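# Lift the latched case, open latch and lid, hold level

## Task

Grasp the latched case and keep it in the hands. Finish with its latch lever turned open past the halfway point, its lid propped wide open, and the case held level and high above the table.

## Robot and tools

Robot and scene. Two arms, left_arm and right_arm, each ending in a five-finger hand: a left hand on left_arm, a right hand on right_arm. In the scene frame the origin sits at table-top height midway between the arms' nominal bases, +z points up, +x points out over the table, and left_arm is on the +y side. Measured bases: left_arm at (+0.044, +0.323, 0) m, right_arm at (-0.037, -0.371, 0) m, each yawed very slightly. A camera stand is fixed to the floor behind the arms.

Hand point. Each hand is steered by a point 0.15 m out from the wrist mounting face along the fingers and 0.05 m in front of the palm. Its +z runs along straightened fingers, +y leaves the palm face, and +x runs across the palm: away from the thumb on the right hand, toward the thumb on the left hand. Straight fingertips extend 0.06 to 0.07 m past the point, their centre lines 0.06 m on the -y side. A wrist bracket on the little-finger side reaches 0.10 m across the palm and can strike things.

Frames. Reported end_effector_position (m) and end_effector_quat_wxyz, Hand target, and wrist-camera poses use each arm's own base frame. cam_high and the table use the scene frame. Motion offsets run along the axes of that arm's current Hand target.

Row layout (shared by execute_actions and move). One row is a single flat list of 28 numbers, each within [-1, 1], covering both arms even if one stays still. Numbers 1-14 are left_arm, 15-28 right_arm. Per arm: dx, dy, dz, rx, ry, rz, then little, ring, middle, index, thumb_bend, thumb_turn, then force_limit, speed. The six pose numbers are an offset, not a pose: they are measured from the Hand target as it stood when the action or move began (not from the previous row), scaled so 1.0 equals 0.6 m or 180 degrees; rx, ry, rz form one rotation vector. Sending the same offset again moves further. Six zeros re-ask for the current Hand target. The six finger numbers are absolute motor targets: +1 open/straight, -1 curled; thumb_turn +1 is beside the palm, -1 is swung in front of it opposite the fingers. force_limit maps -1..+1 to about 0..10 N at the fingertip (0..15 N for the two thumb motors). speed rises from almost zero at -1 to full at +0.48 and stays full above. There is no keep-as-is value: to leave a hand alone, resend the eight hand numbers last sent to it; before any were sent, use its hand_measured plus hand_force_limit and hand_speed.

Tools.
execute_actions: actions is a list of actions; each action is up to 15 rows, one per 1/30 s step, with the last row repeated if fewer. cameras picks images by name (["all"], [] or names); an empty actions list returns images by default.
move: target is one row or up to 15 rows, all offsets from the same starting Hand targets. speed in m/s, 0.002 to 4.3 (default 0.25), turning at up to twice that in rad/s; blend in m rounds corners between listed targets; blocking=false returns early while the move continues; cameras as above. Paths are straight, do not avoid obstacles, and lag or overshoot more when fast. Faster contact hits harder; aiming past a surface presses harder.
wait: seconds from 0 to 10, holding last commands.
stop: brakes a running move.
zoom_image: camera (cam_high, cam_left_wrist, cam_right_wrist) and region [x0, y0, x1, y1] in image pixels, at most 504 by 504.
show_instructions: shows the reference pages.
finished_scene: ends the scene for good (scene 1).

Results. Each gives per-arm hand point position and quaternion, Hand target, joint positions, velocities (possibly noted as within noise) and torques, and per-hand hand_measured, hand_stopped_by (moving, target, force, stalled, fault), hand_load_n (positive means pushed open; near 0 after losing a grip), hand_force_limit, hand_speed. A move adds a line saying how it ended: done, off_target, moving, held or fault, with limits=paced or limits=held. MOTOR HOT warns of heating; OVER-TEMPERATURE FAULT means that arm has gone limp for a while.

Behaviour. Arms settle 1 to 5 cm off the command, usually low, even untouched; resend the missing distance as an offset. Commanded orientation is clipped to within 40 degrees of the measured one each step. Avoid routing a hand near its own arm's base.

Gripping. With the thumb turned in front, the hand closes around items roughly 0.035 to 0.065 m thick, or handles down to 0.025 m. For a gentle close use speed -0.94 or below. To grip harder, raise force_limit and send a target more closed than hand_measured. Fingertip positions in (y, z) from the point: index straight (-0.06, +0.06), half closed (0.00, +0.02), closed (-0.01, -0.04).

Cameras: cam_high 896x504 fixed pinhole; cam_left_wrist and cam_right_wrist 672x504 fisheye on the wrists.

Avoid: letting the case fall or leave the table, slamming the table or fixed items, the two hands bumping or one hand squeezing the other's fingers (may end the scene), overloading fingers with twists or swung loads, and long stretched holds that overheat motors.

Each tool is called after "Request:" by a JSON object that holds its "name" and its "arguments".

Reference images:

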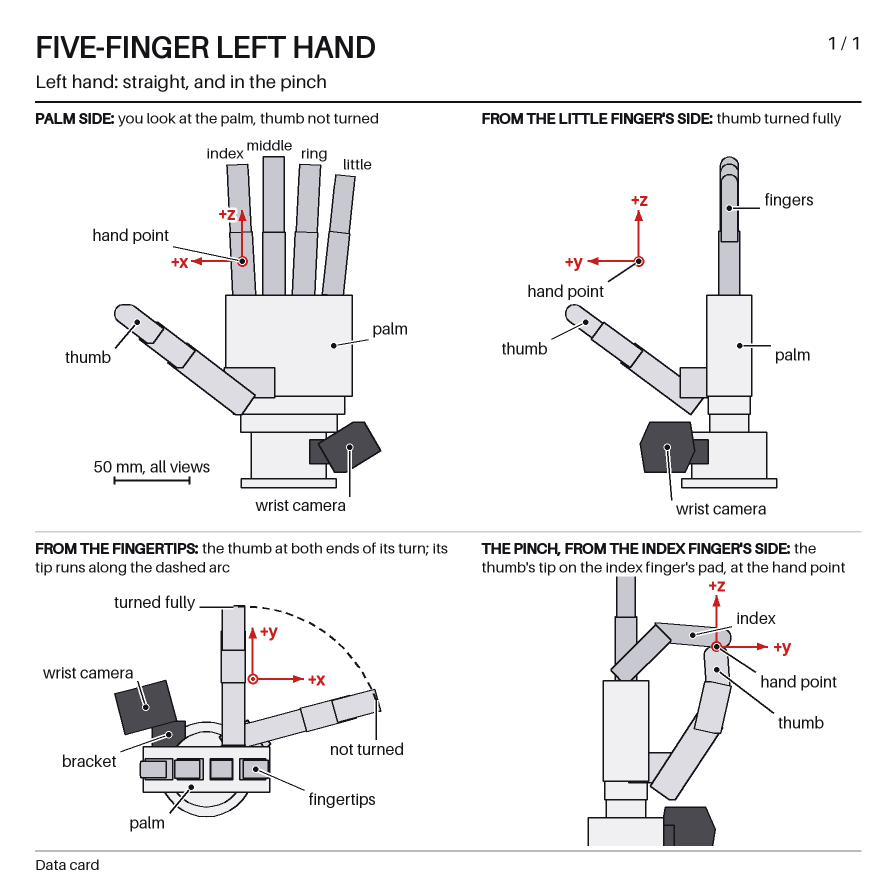

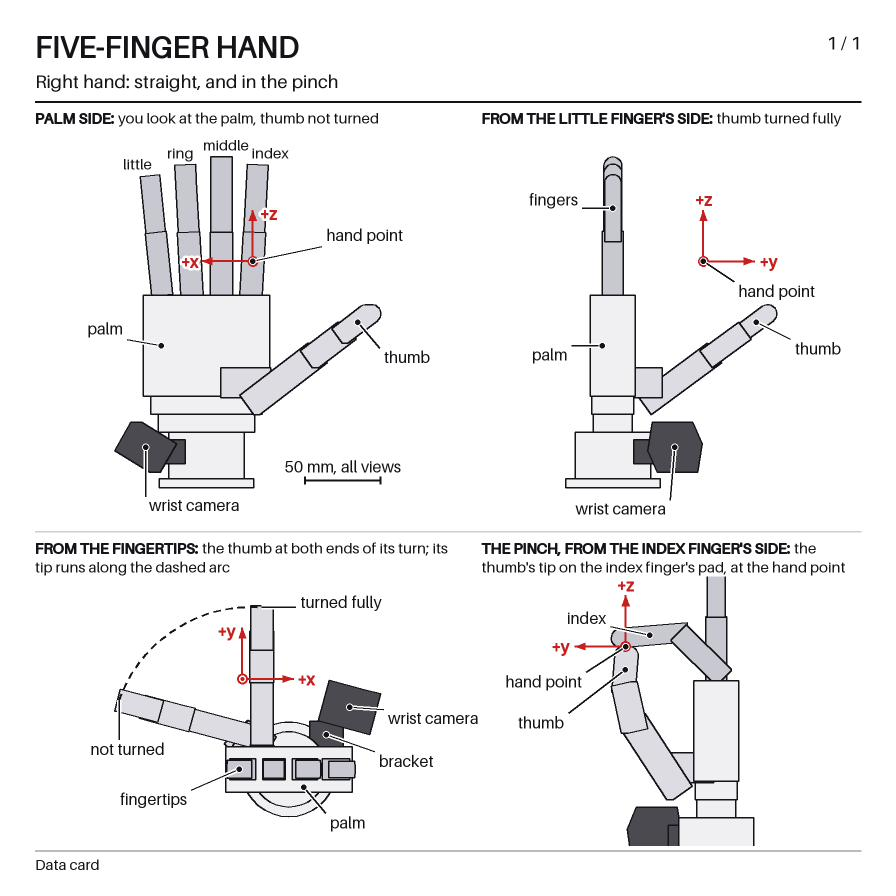

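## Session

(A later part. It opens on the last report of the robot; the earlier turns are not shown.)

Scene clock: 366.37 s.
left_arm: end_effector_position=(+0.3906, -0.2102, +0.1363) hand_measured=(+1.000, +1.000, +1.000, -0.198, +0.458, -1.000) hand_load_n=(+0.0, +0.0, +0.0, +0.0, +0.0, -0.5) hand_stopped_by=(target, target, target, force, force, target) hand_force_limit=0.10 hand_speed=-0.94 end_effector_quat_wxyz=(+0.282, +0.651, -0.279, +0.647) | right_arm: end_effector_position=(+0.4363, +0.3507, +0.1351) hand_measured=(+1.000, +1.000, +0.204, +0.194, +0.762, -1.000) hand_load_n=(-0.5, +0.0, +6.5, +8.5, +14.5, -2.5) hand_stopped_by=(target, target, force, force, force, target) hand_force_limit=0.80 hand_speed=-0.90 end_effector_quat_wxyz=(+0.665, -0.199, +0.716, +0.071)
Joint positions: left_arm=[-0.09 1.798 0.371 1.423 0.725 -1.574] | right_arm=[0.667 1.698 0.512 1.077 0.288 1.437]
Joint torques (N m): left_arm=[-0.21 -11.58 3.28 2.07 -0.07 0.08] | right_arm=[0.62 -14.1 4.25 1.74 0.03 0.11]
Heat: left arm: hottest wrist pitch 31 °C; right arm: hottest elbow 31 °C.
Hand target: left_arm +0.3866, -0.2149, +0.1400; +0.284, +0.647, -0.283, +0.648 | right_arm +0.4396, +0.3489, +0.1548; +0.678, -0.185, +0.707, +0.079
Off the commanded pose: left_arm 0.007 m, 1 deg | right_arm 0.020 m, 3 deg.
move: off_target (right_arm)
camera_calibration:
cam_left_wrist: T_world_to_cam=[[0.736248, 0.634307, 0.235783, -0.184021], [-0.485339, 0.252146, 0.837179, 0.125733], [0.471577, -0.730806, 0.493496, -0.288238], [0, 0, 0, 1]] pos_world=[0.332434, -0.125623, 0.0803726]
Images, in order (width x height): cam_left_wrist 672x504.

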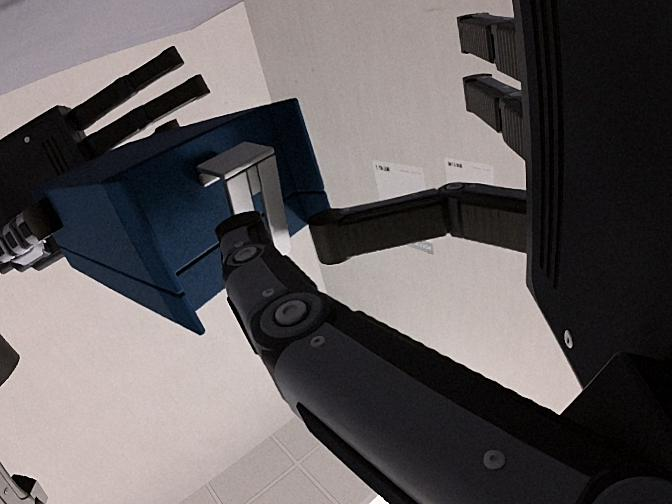

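Request:
{"name": "move", "arguments": {"target": [[0,-0.0413,-0.028,0,0,0,1,1,1,-0.15,0.5,-1,0.1,-0.5,0,0,0,0,0,0,1,1,0.0,0.0,0.3,-1,0.8,-0.9],[0.05,-0.0413,-0.028,0,0,0,1,1,1,-0.15,0.5,-1,0.1,-0.5,-0.0823,-0.0116,-0.0057,0,0,0,1,1,0.0,0.0,0.3,-1,0.8,-0.9]], "speed": [0.08,0.05], "cameras": ["all"]}}

Scene clock: 371.87 s.
left_arm: end_effector_position=(+0.3901, -0.1900, +0.1647) hand_measured=(+1.000, +1.000, +1.000, -0.150, +0.500, -1.000) hand_load_n=(+0.0, +0.0, +0.0, +0.0, +0.0, +0.0) hand_stopped_by=(target, target, target, target, target, target) hand_force_limit=0.10 hand_speed=-0.50 end_effector_quat_wxyz=(+0.288, +0.650, -0.284, +0.644) | right_arm: end_effector_position=(+0.4312, +0.3467, +0.1775) hand_measured=(+1.000, +1.000, +0.204, +0.194, +0.762, -1.000) hand_load_n=(+0.0, +0.0, +6.5, +8.5, +14.5, -2.5) hand_stopped_by=(target, target, force, force, force, target) hand_force_limit=0.80 hand_speed=-0.90 end_effector_quat_wxyz=(+0.661, -0.201, +0.720, +0.069)
Joint positions: left_arm=[-0.018 1.658 0.371 1.279 0.815 -1.574] | right_arm=[0.667 1.519 0.512 0.885 0.288 1.437]
Joint torques (N m): left_arm=[2.14 -10.58 5.64 1.69 0.19 0.05] | right_arm=[0.62 -12.75 6.84 1.51 0.04 0.11]
Heat: left arm: hottest wrist pitch 31 °C; right arm: hottest elbow 31 °C.
Hand target: left_arm +0.3933, -0.1857, +0.1699; +0.284, +0.647, -0.283, +0.648 | right_arm +0.4396, +0.3488, +0.2050; +0.678, -0.185, +0.706, +0.079
Off the commanded pose: left_arm 0.008 m, 1 deg | right_arm 0.029 m, 3 deg.
move: off_target (right_arm)
camera_calibration:
cam_left_wrist: T_world_to_cam=[[0.748464, 0.621108, 0.232437, -0.209812], [-0.477187, 0.260997, 0.83915, 0.0947144], [0.460537, -0.73899, 0.491731, -0.284285], [0, 0, 0, 1]] pos_world=[0.333157, -0.104488, 0.109081]
cam_right_wrist: T_world_to_cam=[[-0.384901, 0.849856, -0.359993, -0.0593711], [-0.511593, 0.128188, 0.849612, 0.0223651], [0.768195, 0.511187, 0.385441, -0.465578], [0, 0, 0, 1]] pos_world=[0.346244, 0.285587, 0.139078]

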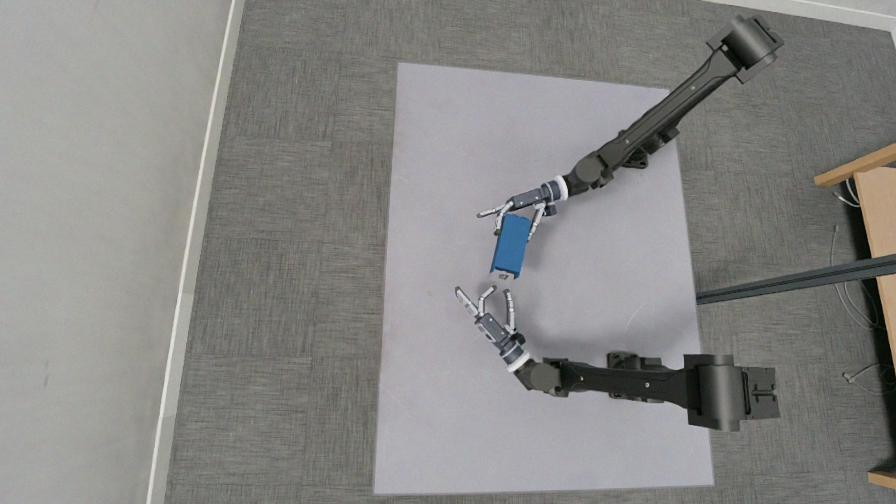

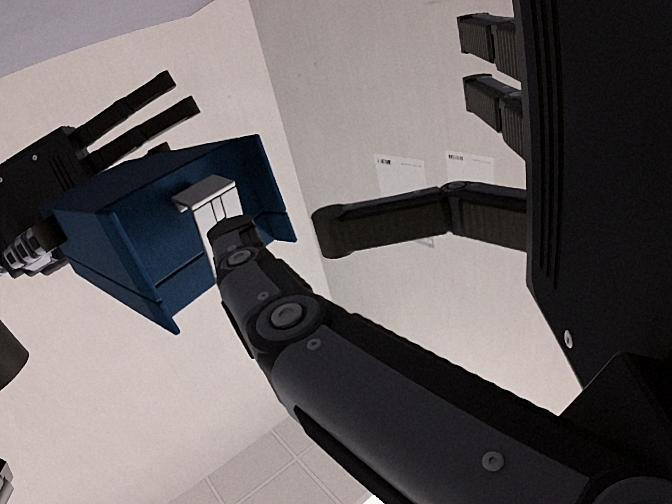

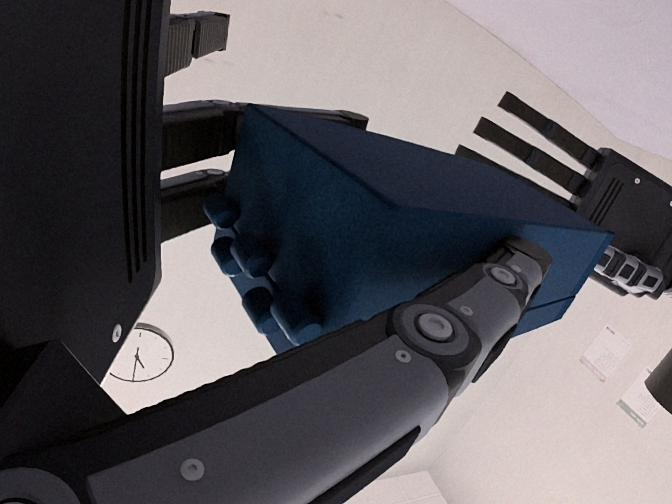

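Request:
{"name": "zoom_image", "arguments": {"camera": "cam_left_wrist", "region": [140, 150, 320, 300]}}

Scaled by 2.800 from the camera's 672x504 image, which has a finer 960x720 frame.

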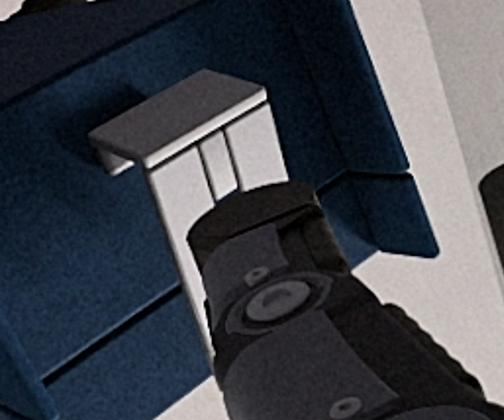

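Request:
{"name": "move", "arguments": {"target": [-0.0248,0.0419,0.0153,0,0,0,1,1,1,-0.15,0.5,-1,0.1,-0.5,0,0,0,0,0,0,1,1,0.0,0.0,0.3,-1,0.8,-0.9], "speed": 0.08, "cameras": ["cam_left_wrist"]}}

Request:
{"name": "zoom_image", "arguments": {"camera": "cam_left_wrist", "region": [160, 150, 360, 330]}}

Scene clock: 376.47 s.
left_arm: end_effector_position=(+0.3860, -0.2050, +0.1632) hand_measured=(+1.000, +1.000, +1.000, -0.150, +0.500, -1.000) hand_load_n=(+0.0, +0.0, +0.0, +0.0, +0.0, -0.5) hand_stopped_by=(target, target, target, target, target, target) hand_force_limit=0.10 hand_speed=-0.50 end_effector_quat_wxyz=(+0.280, +0.644, -0.281, +0.654) | right_arm: end_effector_position=(+0.4312, +0.3467, +0.1775) hand_measured=(+1.000, +1.000, +0.204, +0.194, +0.762, -1.000) hand_load_n=(+0.0, +0.0, +6.5, +8.5, +14.5, -2.5) hand_stopped_by=(target, target, force, force, force, target) hand_force_limit=0.80 hand_speed=-0.90 end_effector_quat_wxyz=(+0.661, -0.201, +0.720, +0.069)
Joint positions: left_arm=[-0.074 1.678 0.356 1.339 0.742 -1.574] | right_arm=[0.667 1.519 0.512 0.885 0.288 1.437]
Joint torques (N m): left_arm=[-0.15 -7.3 3.97 2.81 -0.09 0.09] | right_arm=[0.67 -12.81 6.89 1.44 0.04 0.1]
Heat: left arm: hottest wrist pitch 31 °C; right arm: hottest elbow 32 °C.
Hand target: left_arm +0.3812, -0.2094, +0.1552; +0.284, +0.647, -0.283, +0.648 | right_arm +0.4396, +0.3488, +0.2050; +0.678, -0.185, +0.706, +0.079
Off the commanded pose: left_arm 0.010 m, 1 deg | right_arm 0.029 m, 3 deg.
move: off_target (right_arm)
camera_calibration:
cam_left_wrist: T_world_to_cam=[[0.731709, 0.63441, 0.249252, -0.190726], [-0.501639, 0.253633, 0.82706, 0.107931], [0.461476, -0.730202, 0.503831, -0.29327], [0, 0, 0, 1]] pos_world=[0.329036, -0.120523, 0.106032]
Images, in order (width x height): cam_left_wrist 672x504.

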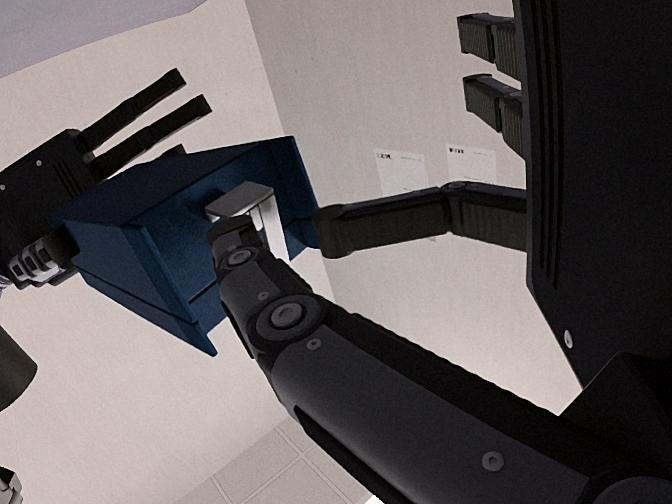

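Scaled by 2.520 from the camera's 672x504 image, which has a finer 960x720 frame.

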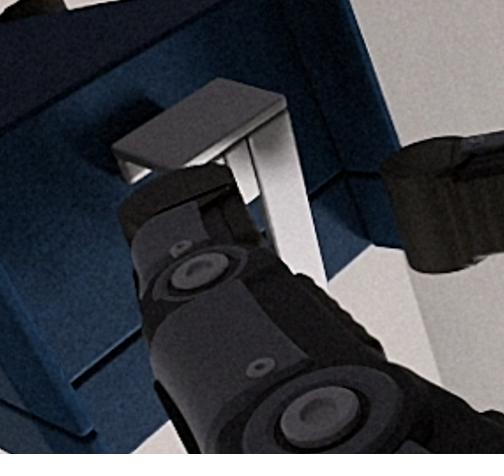

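Request:
{"name": "move", "arguments": {"target": [-0.0083,0.0137,0.0094,0,0,0,1,1,1,-0.15,0.5,-1,0.1,-0.5,0,0,0,0,0,0,1,1,0.0,0.0,0.3,-1,0.8,-0.9], "speed": 0.06, "cameras": ["cam_left_wrist"]}}

Request:
{"name": "zoom_image", "arguments": {"camera": "cam_left_wrist", "region": [160, 150, 360, 330]}}

Scene clock: 378.30 s.
left_arm: end_effector_position=(+0.3851, -0.2145, +0.1589) hand_measured=(+1.000, +1.000, +1.000, -0.150, +0.500, -1.000) hand_load_n=(+0.0, +0.0, +0.0, +0.0, +0.0, -0.5) hand_stopped_by=(target, target, target, target, target, target) hand_force_limit=0.10 hand_speed=-0.50 end_effector_quat_wxyz=(+0.279, +0.644, -0.281, +0.655) | right_arm: end_effector_position=(+0.4312, +0.3467, +0.1775) hand_measured=(+1.000, +1.000, +0.204, +0.194, +0.762, -1.000) hand_load_n=(+0.0, +0.0, +6.5, +8.5, +14.5, -2.5) hand_stopped_by=(target, target, force, force, force, target) hand_force_limit=0.80 hand_speed=-0.90 end_effector_quat_wxyz=(+0.661, -0.201, +0.720, +0.069)
Joint positions: left_arm=[-0.106 1.702 0.356 1.365 0.708 -1.574] | right_arm=[0.667 1.519 0.512 0.885 0.288 1.437]
Joint torques (N m): left_arm=[-0.03 -7.36 3.59 2.85 -0.11 0.07] | right_arm=[0.62 -12.81 6.87 1.46 0.03 0.1]
Heat: left arm: hottest wrist pitch 31 °C; right arm: hottest elbow 32 °C.
Hand target: left_arm +0.3790, -0.2191, +0.1501; +0.284, +0.647, -0.283, +0.648 | right_arm +0.4396, +0.3488, +0.2050; +0.678, -0.185, +0.706, +0.079
Off the commanded pose: left_arm 0.012 m, 1 deg | right_arm 0.029 m, 3 deg.
move: off_target (left_arm, right_arm)
camera_calibration:
cam_left_wrist: T_world_to_cam=[[0.730617, 0.635201, 0.250437, -0.182512], [-0.50375, 0.253875, 0.825702, 0.114503], [0.460907, -0.72943, 0.505468, -0.297474], [0, 0, 0, 1]] pos_world=[0.328135, -0.130124, 0.101526]
Images, in order (width x height): cam_left_wrist 672x504.

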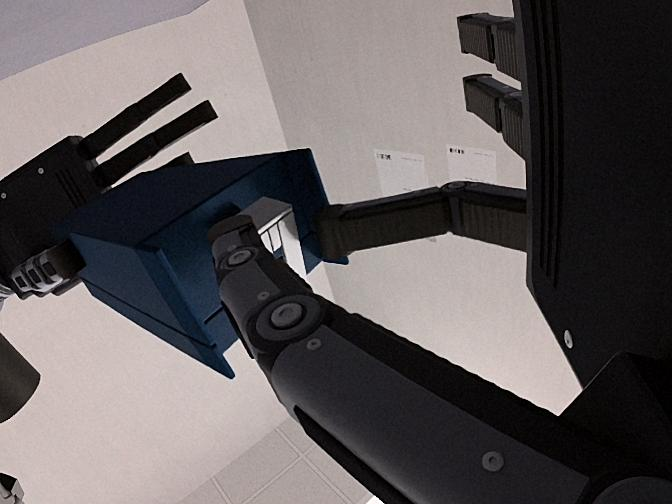

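Scaled by 2.520 from the camera's 672x504 image, which has a finer 960x720 frame.

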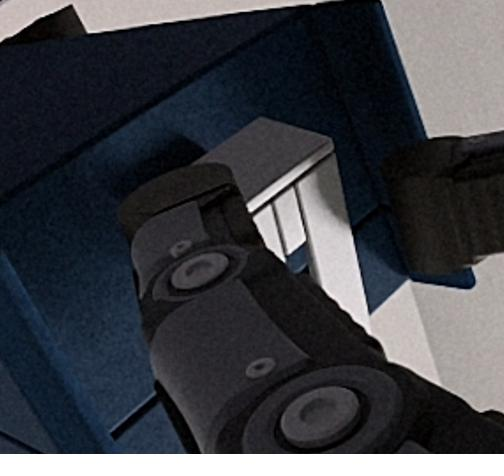

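Request:
{"name": "move", "arguments": {"target": [0.0008,0.0076,0.0052,0,0,0,1,1,1,-0.15,0.5,-1,0.1,-0.5,0,0,0,0,0,0,1,1,0.0,0.0,0.3,-1,0.8,-0.9], "speed": 0.05, "cameras": ["cam_left_wrist"]}}

Request:
{"name": "zoom_image", "arguments": {"camera": "cam_left_wrist", "region": [160, 150, 360, 330]}}

Scene clock: 379.80 s.
left_arm: end_effector_position=(+0.3834, -0.2200, +0.1582) hand_measured=(+1.000, +1.000, +1.000, -0.150, +0.500, -1.000) hand_load_n=(+0.0, +0.0, +0.0, -0.5, -0.5, +0.0) hand_stopped_by=(target, target, target, target, target, target) hand_force_limit=0.10 hand_speed=-0.50 end_effector_quat_wxyz=(+0.280, +0.644, -0.281, +0.654) | right_arm: end_effector_position=(+0.4312, +0.3467, +0.1775) hand_measured=(+1.000, +1.000, +0.204, +0.194, +0.762, -1.000) hand_load_n=(+0.0, +0.0, +6.5, +8.5, +14.5, -3.0) hand_stopped_by=(target, target, force, force, force, target) hand_force_limit=0.80 hand_speed=-0.90 end_effector_quat_wxyz=(+0.661, -0.201, +0.720, +0.069)
Joint positions: left_arm=[-0.125 1.702 0.353 1.365 0.689 -1.574] | right_arm=[0.667 1.519 0.512 0.885 0.288 1.437]
Joint torques (N m): left_arm=[-0.03 -7.47 3.67 2.82 -0.11 0.09] | right_arm=[0.73 -12.69 6.84 1.46 0.03 0.09]
Heat: left arm: hottest wrist pitch 31 °C; right arm: hottest elbow 32 °C.
Hand target: left_arm +0.3779, -0.2246, +0.1507; +0.284, +0.647, -0.283, +0.648 | right_arm +0.4396, +0.3488, +0.2050; +0.678, -0.185, +0.706, +0.079
Off the commanded pose: left_arm 0.010 m, 1 deg | right_arm 0.029 m, 3 deg.
move: off_target (right_arm)
camera_calibration:
cam_left_wrist: T_world_to_cam=[[0.731277, 0.635219, 0.248457, -0.177592], [-0.501528, 0.253879, 0.827052, 0.11454], [0.462281, -0.729412, 0.504236, -0.300728], [0, 0, 0, 1]] pos_world=[0.326335, -0.135624, 0.101032]
Images, in order (width x height): cam_left_wrist 672x504.

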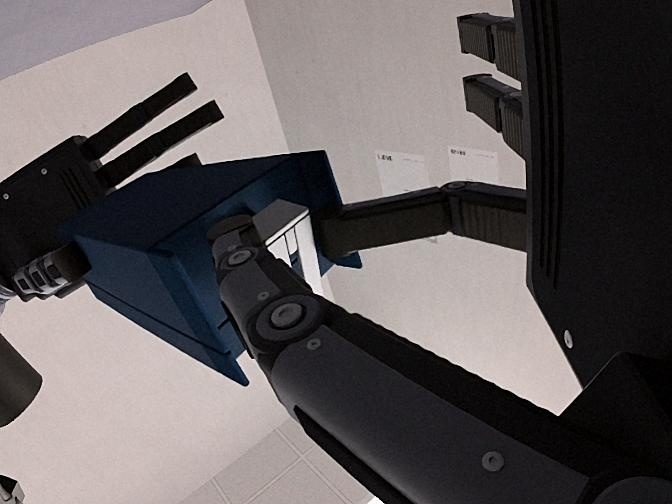

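Scaled by 2.520 from the camera's 672x504 image, which has a finer 960x720 frame.

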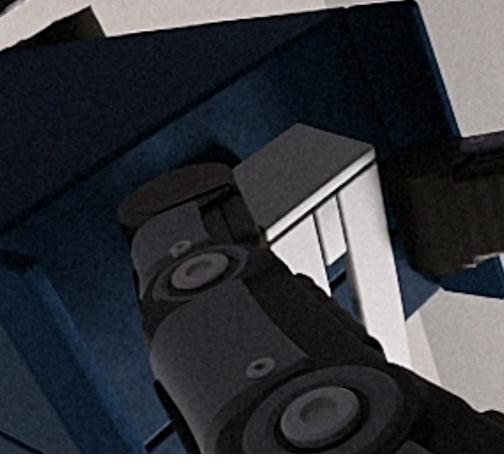

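Request:
{"name": "move", "arguments": {"target": [0,0,0,0,0,0,1,1,1,-0.4,0.2,-1,-0.3,-0.94,0,0,0,0,0,0,1,1,0.0,0.0,0.3,-1,0.8,-0.9], "speed": 0.05, "cameras": ["cam_left_wrist"]}}

Request:
{"name": "zoom_image", "arguments": {"camera": "cam_left_wrist", "region": [160, 150, 360, 330]}}

Scene clock: 380.93 s.
left_arm: end_effector_position=(+0.3833, -0.2203, +0.1582) hand_measured=(+1.000, +1.000, +1.000, -0.194, +0.466, -1.000) hand_load_n=(+0.0, +0.5, +0.0, +5.5, +5.5, +0.0) hand_stopped_by=(target, target, target, force, force, target) hand_force_limit=-0.30 hand_speed=-0.94 end_effector_quat_wxyz=(+0.280, +0.644, -0.281, +0.654) | right_arm: end_effector_position=(+0.4312, +0.3466, +0.1775) hand_measured=(+1.000, +1.000, +0.204, +0.194, +0.762, -1.000) hand_load_n=(+0.0, +0.0, +7.0, +8.5, +14.5, -3.0) hand_stopped_by=(target, target, force, force, force, target) hand_force_limit=0.80 hand_speed=-0.90 end_effector_quat_wxyz=(+0.661, -0.201, +0.720, +0.069)
Joint positions: left_arm=[-0.126 1.702 0.353 1.365 0.689 -1.574] | right_arm=[0.667 1.519 0.512 0.885 0.289 1.437]
Joint torques (N m): left_arm=[-0.15 -7.88 3.67 2.81 -0.08 0.09] | right_arm=[0.56 -12.75 6.86 1.44 0.03 0.11]
Heat: left arm: hottest wrist pitch 31 °C; right arm: hottest elbow 32 °C.
Hand target: left_arm +0.3779, -0.2245, +0.1507; +0.283, +0.647, -0.283, +0.649 | right_arm +0.4396, +0.3488, +0.2050; +0.678, -0.185, +0.706, +0.079
Off the commanded pose: left_arm 0.010 m, 1 deg | right_arm 0.029 m, 3 deg.
move: off_target (right_arm)
camera_calibration:
cam_left_wrist: T_world_to_cam=[[0.731537, 0.634915, 0.24847, -0.177456], [-0.501429, 0.254076, 0.827051, 0.11456], [0.461977, -0.729608, 0.504231, -0.300827], [0, 0, 0, 1]] pos_world=[0.326235, -0.135924, 0.101032]
Images, in order (width x height): cam_left_wrist 672x504.

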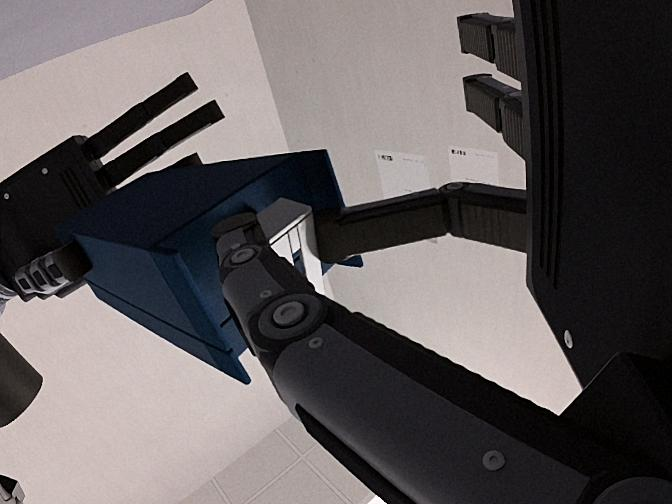

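Scaled by 2.520 from the camera's 672x504 image, which has a finer 960x720 frame.

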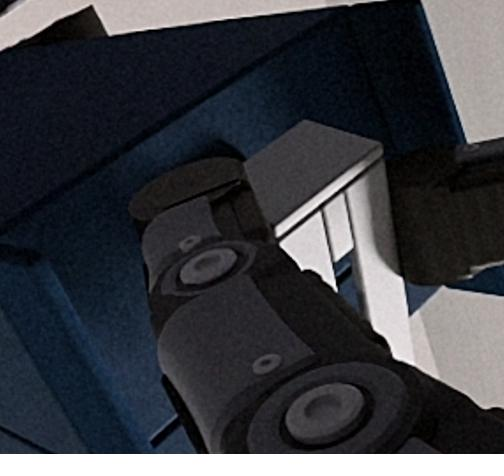

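Request:
{"name": "move", "arguments": {"target": [0.0067,-0.0137,-0.0094,0,0,0,1,1,1,-0.42,0.18,-1,0.0,-0.94,0,0,0,0,0,0,1,1,0.0,0.0,0.3,-1,0.8,-0.9], "speed": 0.03, "cameras": ["cam_left_wrist"]}}

Request:
{"name": "zoom_image", "arguments": {"camera": "cam_left_wrist", "region": [160, 150, 360, 330]}}

Scene clock: 382.70 s.
left_arm: end_effector_position=(+0.3811, -0.2188, +0.1581) hand_measured=(+1.000, +1.000, +1.000, -0.194, +0.460, -1.000) hand_load_n=(+0.0, +0.0, +0.0, +6.0, +7.5, -0.5) hand_stopped_by=(target, target, target, force, force, target) hand_force_limit=0.00 hand_speed=-0.94 end_effector_quat_wxyz=(+0.284, +0.642, -0.285, +0.652) | right_arm: end_effector_position=(+0.4313, +0.3466, +0.1775) hand_measured=(+1.000, +1.000, +0.204, +0.194, +0.762, -1.000) hand_load_n=(+0.0, +0.0, +6.5, +8.5, +14.5, -3.5) hand_stopped_by=(target, target, force, force, force, target) hand_force_limit=0.80 hand_speed=-0.90 end_effector_quat_wxyz=(+0.661, -0.201, +0.720, +0.069)
Joint positions: left_arm=[-0.117 1.702 0.353 1.365 0.712 -1.574] | right_arm=[0.667 1.519 0.512 0.885 0.289 1.437]
Joint torques (N m): left_arm=[1.96 -9.41 3.93 1.99 0.31 0.07] | right_arm=[0.62 -12.75 6.84 1.47 0.01 0.1]
Heat: left arm: hottest wrist pitch 31 °C; right arm: hottest elbow 32 °C.
Hand target: left_arm +0.3800, -0.2149, +0.1547; +0.284, +0.647, -0.283, +0.648 | right_arm +0.4396, +0.3489, +0.2050; +0.678, -0.185, +0.706, +0.079
Off the commanded pose: left_arm 0.005 m, 1 deg | right_arm 0.029 m, 3 deg.
move: off_target (right_arm)
camera_calibration:
cam_left_wrist: T_world_to_cam=[[0.740188, 0.624692, 0.248761, -0.182399], [-0.497915, 0.260591, 0.827147, 0.113277], [0.451887, -0.736106, 0.50393, -0.296182], [0, 0, 0, 1]] pos_world=[0.325253, -0.133597, 0.100932]
Images, in order (width x height): cam_left_wrist 672x504.

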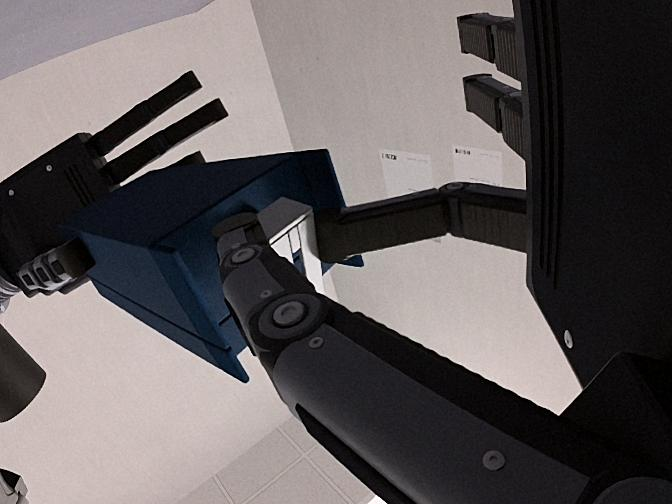

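Scaled by 2.520 from the camera's 672x504 image, which has a finer 960x720 frame.

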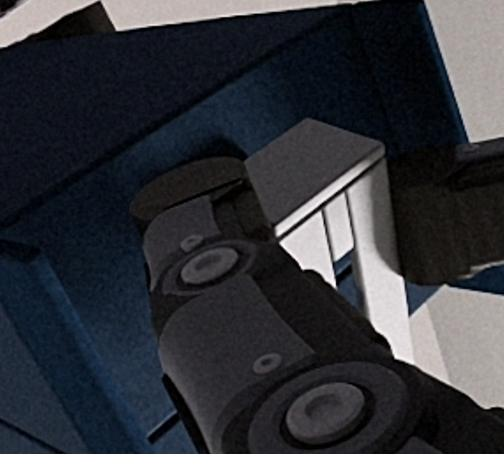

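Request:
{"name": "move", "arguments": {"target": [0.005,-0.0096,-0.0066,0,0,0,1,1,1,-0.42,0.18,-1,0.0,-0.94,0,0,0,0,0,0,1,1,0.0,0.0,0.3,-1,0.8,-0.9], "speed": 0.03, "cameras": ["cam_left_wrist"]}}

Request:
{"name": "zoom_image", "arguments": {"camera": "cam_left_wrist", "region": [160, 150, 360, 330]}}

Scene clock: 383.87 s.
left_arm: end_effector_position=(+0.3804, -0.2144, +0.1565) hand_measured=(+1.000, +1.000, +1.000, -0.194, +0.460, -1.000) hand_load_n=(+0.0, +0.0, +0.0, +7.0, +6.5, -0.5) hand_stopped_by=(target, target, target, force, force, target) hand_force_limit=0.00 hand_speed=-0.94 end_effector_quat_wxyz=(+0.288, +0.644, -0.287, +0.648) | right_arm: end_effector_position=(+0.4306, +0.3473, +0.1764) hand_measured=(+1.000, +1.000, +0.204, +0.194, +0.762, -1.000) hand_load_n=(+0.0, +0.0, +6.5, +8.0, +14.5, -3.5) hand_stopped_by=(target, target, force, force, force, target) hand_force_limit=0.80 hand_speed=-0.90 end_effector_quat_wxyz=(+0.659, -0.203, +0.720, +0.070)
Joint positions: left_arm=[-0.1 1.702 0.353 1.356 0.738 -1.574] | right_arm=[0.667 1.519 0.512 0.881 0.284 1.437]
Joint torques (N m): left_arm=[2.55 -10.52 4.16 1.76 0.21 0.06] | right_arm=[0.62 -12.75 6.86 1.59 0.19 0.11]
Heat: left arm: hottest wrist pitch 31 °C; right arm: hottest elbow 32 °C.
Hand target: left_arm +0.3816, -0.2080, +0.1577; +0.283, +0.647, -0.283, +0.649 | right_arm +0.4396, +0.3488, +0.2049; +0.678, -0.185, +0.707, +0.079
Off the commanded pose: left_arm 0.007 m, 1 deg | right_arm 0.030 m, 4 deg.
move: off_target (right_arm)
camera_calibration:
cam_left_wrist: T_world_to_cam=[[0.747623, 0.618171, 0.242743, -0.187492], [-0.488194, 0.263747, 0.831928, 0.109418], [0.450251, -0.740474, 0.498971, -0.291332], [0, 0, 0, 1]] pos_world=[0.324763, -0.12868, 0.0998513]
Images, in order (width x height): cam_left_wrist 672x504.

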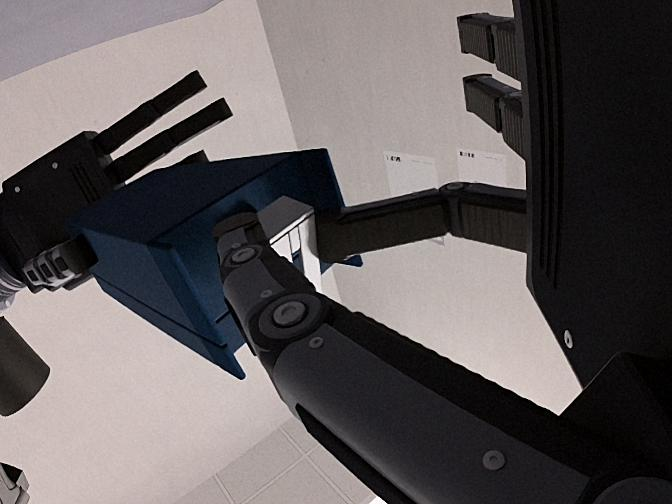

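Scaled by 2.520 from the camera's 672x504 image, which has a finer 960x720 frame.

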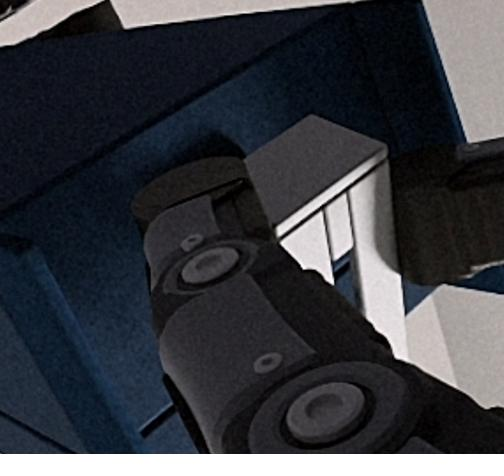

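Request:
{"name": "move", "arguments": {"target": [0.0133,-0.011,-0.0075,0,0,0,1,1,1,-0.42,0.18,-1,0.0,-0.94,0,0,0,0,0,0,1,1,0.0,0.0,0.3,-1,0.8,-0.9], "speed": 0.03, "cameras": ["cam_left_wrist"]}}

Request:
{"name": "zoom_image", "arguments": {"camera": "cam_left_wrist", "region": [160, 150, 360, 330]}}

Scene clock: 385.17 s.
left_arm: end_effector_position=(+0.3814, -0.2067, +0.1613) hand_measured=(+1.000, +1.000, +1.000, -0.194, +0.460, -1.000) hand_load_n=(+0.0, +0.0, +0.0, +6.0, +4.5, -0.5) hand_stopped_by=(target, target, target, force, force, target) hand_force_limit=0.00 hand_speed=-0.94 end_effector_quat_wxyz=(+0.289, +0.648, -0.286, +0.644) | right_arm: end_effector_position=(+0.4302, +0.3477, +0.1768) hand_measured=(+1.000, +1.000, +0.204, +0.194, +0.762, -1.000) hand_load_n=(+0.0, +0.0, +6.5, +8.5, +14.5, -2.5) hand_stopped_by=(target, target, force, force, force, target) hand_force_limit=0.80 hand_speed=-0.90 end_effector_quat_wxyz=(+0.659, -0.204, +0.720, +0.071)
Joint positions: left_arm=[-0.073 1.668 0.353 1.312 0.766 -1.574] | right_arm=[0.667 1.518 0.512 0.881 0.282 1.437]
Joint torques (N m): left_arm=[2.49 -10.34 4.7 1.74 0.16 0.08] | right_arm=[0.5 -12.63 6.84 1.62 0.28 0.11]
Heat: left arm: hottest wrist pitch 31 °C; right arm: hottest elbow 32 °C.
Hand target: left_arm +0.3834, -0.2002, +0.1657; +0.283, +0.647, -0.283, +0.648 | right_arm +0.4396, +0.3489, +0.2048; +0.678, -0.185, +0.707, +0.079
Off the commanded pose: left_arm 0.008 m, 1 deg | right_arm 0.030 m, 4 deg.
move: off_target (right_arm)
camera_calibration:
cam_left_wrist: T_world_to_cam=[[0.750875, 0.617078, 0.235375, -0.194454], [-0.478995, 0.263457, 0.83735, 0.0992537], [0.454699, -0.741488, 0.4934, -0.289448], [0, 0, 0, 1]] pos_world=[0.325164, -0.120778, 0.105473]
Images, in order (width x height): cam_left_wrist 672x504.

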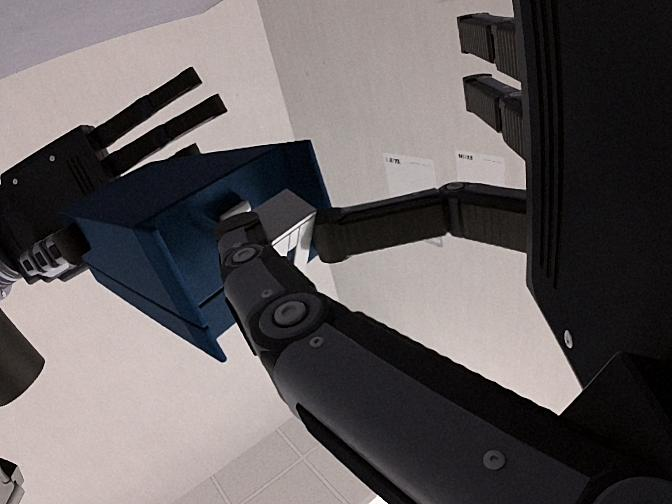

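Scaled by 2.520 from the camera's 672x504 image, which has a finer 960x720 frame.

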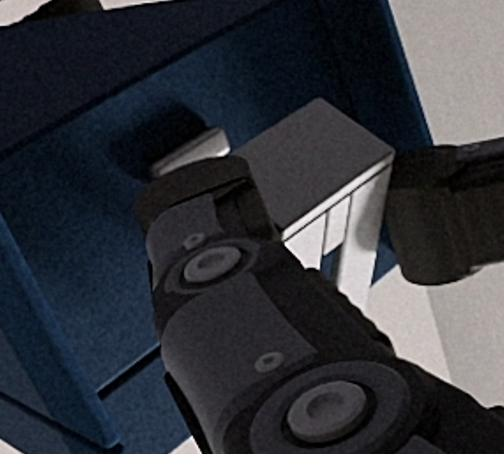

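Request:
{"name": "move", "arguments": {"target": [0.0133,-0.0069,-0.0047,0,0,0,1,1,1,-0.42,0.18,-1,0.0,-0.94,0,0,0,0,0,0,1,1,0.0,0.0,0.3,-1,0.8,-0.9], "speed": 0.03, "cameras": ["cam_left_wrist"]}}

Request:
{"name": "zoom_image", "arguments": {"camera": "cam_left_wrist", "region": [160, 150, 360, 330]}}

Scene clock: 387.17 s.
left_arm: end_effector_position=(+0.3823, -0.2002, +0.1697) hand_measured=(+1.000, +1.000, +1.000, -0.194, +0.458, -1.000) hand_load_n=(+0.0, +0.0, +0.0, +0.0, +0.0, -0.5) hand_stopped_by=(target, target, target, force, force, target) hand_force_limit=0.00 hand_speed=-0.94 end_effector_quat_wxyz=(+0.288, +0.648, -0.285, +0.645) | right_arm: end_effector_position=(+0.4308, +0.3469, +0.1774) hand_measured=(+1.000, +1.000, +0.204, +0.194, +0.762, -1.000) hand_load_n=(+0.0, +0.0, +6.5, +8.5, +15.0, -2.5) hand_stopped_by=(target, target, force, force, force, target) hand_force_limit=0.80 hand_speed=-0.90 end_effector_quat_wxyz=(+0.660, -0.202, +0.720, +0.070)
Joint positions: left_arm=[-0.052 1.628 0.353 1.272 0.782 -1.574] | right_arm=[0.667 1.517 0.512 0.881 0.287 1.437]
Joint torques (N m): left_arm=[1.96 -10.05 5.42 1.69 0.19 0.09] | right_arm=[0.44 -12.51 6.9 1.62 0.09 0.11]
Heat: left arm: hottest wrist pitch 31 °C; right arm: hottest elbow 32 °C.
Hand target: left_arm +0.3845, -0.1953, +0.1736; +0.284, +0.647, -0.283, +0.648 | right_arm +0.4395, +0.3489, +0.2049; +0.678, -0.185, +0.707, +0.079
Off the commanded pose: left_arm 0.007 m, 1 deg | right_arm 0.029 m, 3 deg.
move: off_target (right_arm)
camera_calibration:
cam_left_wrist: T_world_to_cam=[[0.748119, 0.620213, 0.23591, -0.199455], [-0.480732, 0.26152, 0.836961, 0.0914306], [0.457399, -0.739556, 0.493804, -0.289876], [0, 0, 0, 1]] pos_world=[0.325759, -0.114586, 0.113672]
Images, in order (width x height): cam_left_wrist 672x504.

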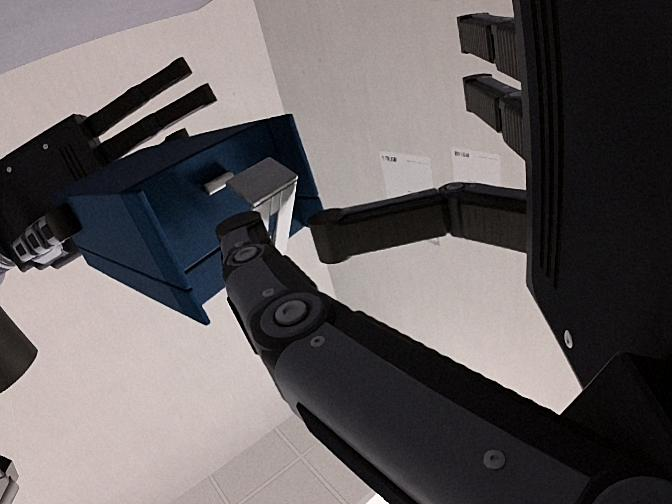

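Scaled by 2.520 from the camera's 672x504 image, which has a finer 960x720 frame.

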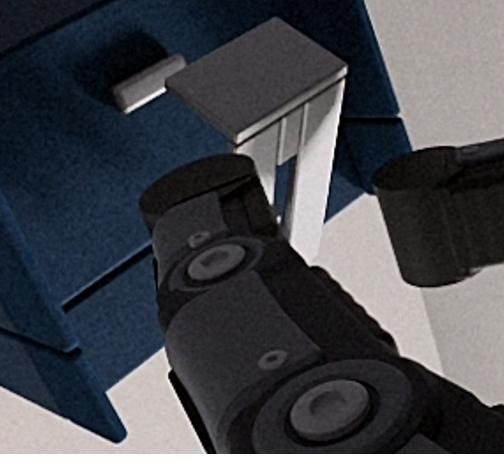

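Request:
{"name": "move", "arguments": {"target": [[0,-0.0618,-0.0422,0,0,0,1,1,1,-0.42,0.18,-1,0.0,-0.94,0,0,0,0,0,0,1,1,0.0,0.0,0.3,-1,0.8,-0.9],[-0.0727,0.0357,-0.1491,-0.154,0,0,1,1,1,1,1,1,0.2,0.0,0,0,0,0,0,0,1,1,0.0,0.0,0.3,-1,0.8,-0.9]], "speed": [0.1,0.15], "blend": [0.01,0], "cameras": ["all"]}}

Scene clock: 398.13 s.
left_arm: end_effector_position=(+0.2993, -0.1496, +0.1332) hand_measured=(+1.000, +1.000, +1.000, +1.000, +1.000, +1.000) hand_load_n=(+0.5, +0.0, +0.0, +0.0, -0.5, +0.0) hand_stopped_by=(target, target, target, target, target, target) hand_force_limit=0.20 hand_speed=0.00 end_effector_quat_wxyz=(+0.437, +0.563, -0.430, +0.555) | right_arm: end_effector_position=(+0.4308, +0.3469, +0.1774) hand_measured=(+1.000, +1.000, +0.204, +0.194, +0.762, -1.000) hand_load_n=(+0.0, +0.0, +6.5, +8.5, +14.5, -2.5) hand_stopped_by=(target, target, force, force, force, target) hand_force_limit=0.80 hand_speed=-0.90 end_effector_quat_wxyz=(+0.660, -0.202, +0.720, +0.070)
Joint positions: left_arm=[0.173 1.808 0.401 1.359 1.492 -1.539] | right_arm=[0.667 1.517 0.512 0.881 0.287 1.437]
Joint torques (N m): left_arm=[1.9 -8 5.46 2.1 0.21 0.1] | right_arm=[0.67 -12.57 6.89 1.63 0.1 0.1]
Heat: left arm: hottest wrist pitch 31 °C; right arm: hottest elbow 33 °C.
Hand target: left_arm +0.3080, -0.1443, +0.1298; +0.430, +0.561, -0.430, +0.562 | right_arm +0.4395, +0.3489, +0.2049; +0.678, -0.185, +0.707, +0.079
Off the commanded pose: left_arm 0.011 m, 1 deg | right_arm 0.029 m, 3 deg.
move: off_target (left_arm, right_arm); target 2's new numbers were sent with left_arm's hand 0.011 m and 1 deg from that target
camera_calibration:
cam_left_wrist: T_world_to_cam=[[0.952957, 0.201014, 0.226864, -0.283089], [-0.296003, 0.456071, 0.839275, 0.0422737], [0.06524, -0.866944, 0.494117, -0.0982286], [0, 0, 0, 1]] pos_world=[0.288693, -0.0475337, 0.0772798]
cam_right_wrist: T_world_to_cam=[[-0.38707, 0.848814, -0.360127, -0.0583515], [-0.510446, 0.128, 0.85033, 0.0216007], [0.767868, 0.512963, 0.383729, -0.465581], [0, 0, 0, 1]] pos_world=[0.345944, 0.28559, 0.139275]

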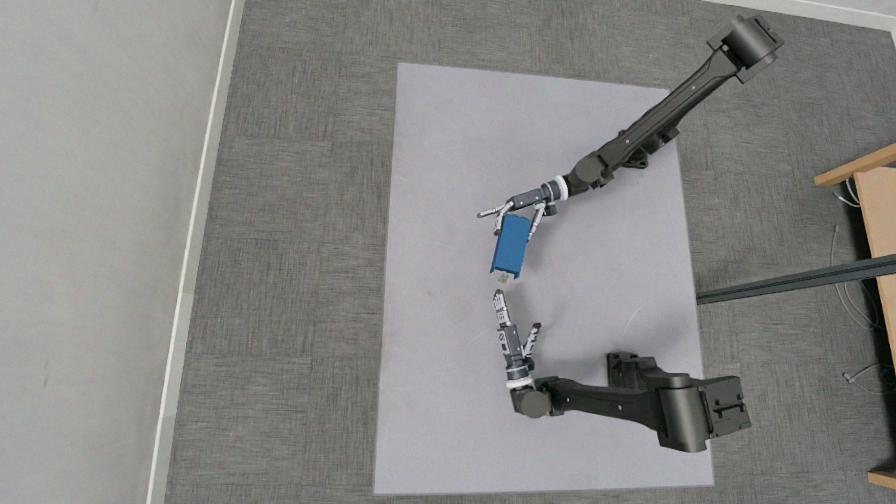

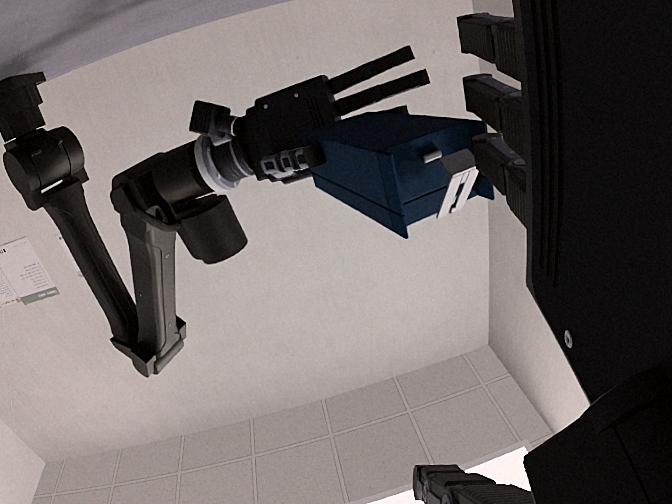

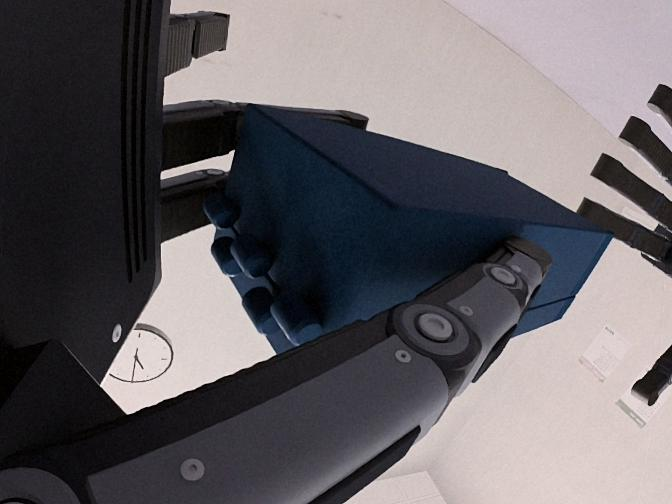

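Request:
{"name": "zoom_image", "arguments": {"camera": "cam_left_wrist", "region": [370, 100, 530, 250]}}

Scaled by 3.150 from the camera's 672x504 image, which has a finer 960x720 frame.

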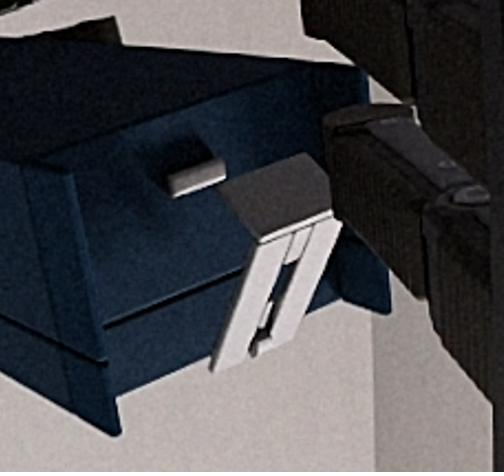

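Request:
{"name": "move", "arguments": {"target": [-0.0033,0.0118,0.0313,0,0,0,1,1,1,1,1,1,0.2,0.0,0,0,0,0,0,0,1,1,0.0,0.0,0.3,-1,0.8,-0.9], "speed": 0.08, "cameras": ["cam_left_wrist"]}}

Request:
{"name": "zoom_image", "arguments": {"camera": "cam_left_wrist", "region": [390, 100, 550, 250]}}

Scene clock: 401.27 s.
left_arm: end_effector_position=(+0.3039, -0.1608, +0.1317) hand_measured=(+1.000, +1.000, +1.000, +1.000, +1.000, +1.000) hand_load_n=(+0.0, +0.0, +0.0, +0.0, +0.0, +0.0) hand_stopped_by=(target, target, target, target, target, target) hand_force_limit=0.20 hand_speed=0.00 end_effector_quat_wxyz=(+0.425, +0.562, -0.430, +0.565) | right_arm: end_effector_position=(+0.4308, +0.3469, +0.1774) hand_measured=(+1.000, +1.000, +0.204, +0.194, +0.762, -1.000) hand_load_n=(+0.0, +0.0, +6.5, +8.5, +14.5, -2.5) hand_stopped_by=(target, target, force, force, force, target) hand_force_limit=0.80 hand_speed=-0.90 end_effector_quat_wxyz=(+0.660, -0.202, +0.720, +0.070)
Joint positions: left_arm=[0.138 1.823 0.401 1.413 1.437 -1.553] | right_arm=[0.667 1.517 0.512 0.881 0.287 1.437]
Joint torques (N m): left_arm=[-0.03 -7.88 4.3 2.14 -0.07 -0.04] | right_arm=[0.62 -12.63 6.89 1.59 0.1 0.1]
Heat: left arm: hottest wrist pitch 31 °C; right arm: hottest elbow 33 °C.
Hand target: left_arm +0.3061, -0.1642, +0.1279; +0.430, +0.561, -0.430, +0.562 | right_arm +0.4395, +0.3489, +0.2049; +0.678, -0.185, +0.707, +0.079
Off the commanded pose: left_arm 0.006 m, 1 deg | right_arm 0.029 m, 3 deg.
move: off_target (right_arm)
camera_calibration:
cam_left_wrist: T_world_to_cam=[[0.943302, 0.218165, 0.250172, -0.282106], [-0.324466, 0.447037, 0.833594, 0.0579975], [0.0700248, -0.867503, 0.492478, -0.108903], [0, 0, 0, 1]] pos_world=[0.292555, -0.058855, 0.0758607]
Images, in order (width x height): cam_left_wrist 672x504.

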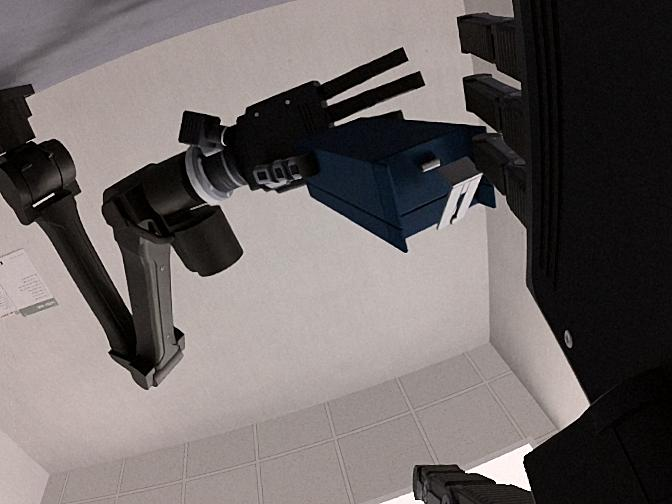

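Scaled by 3.150 from the camera's 672x504 image, which has a finer 960x720 frame.

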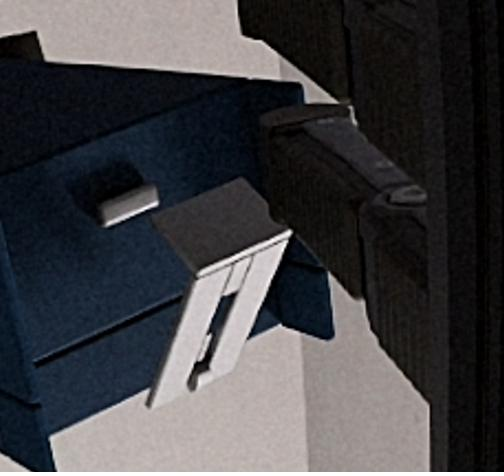

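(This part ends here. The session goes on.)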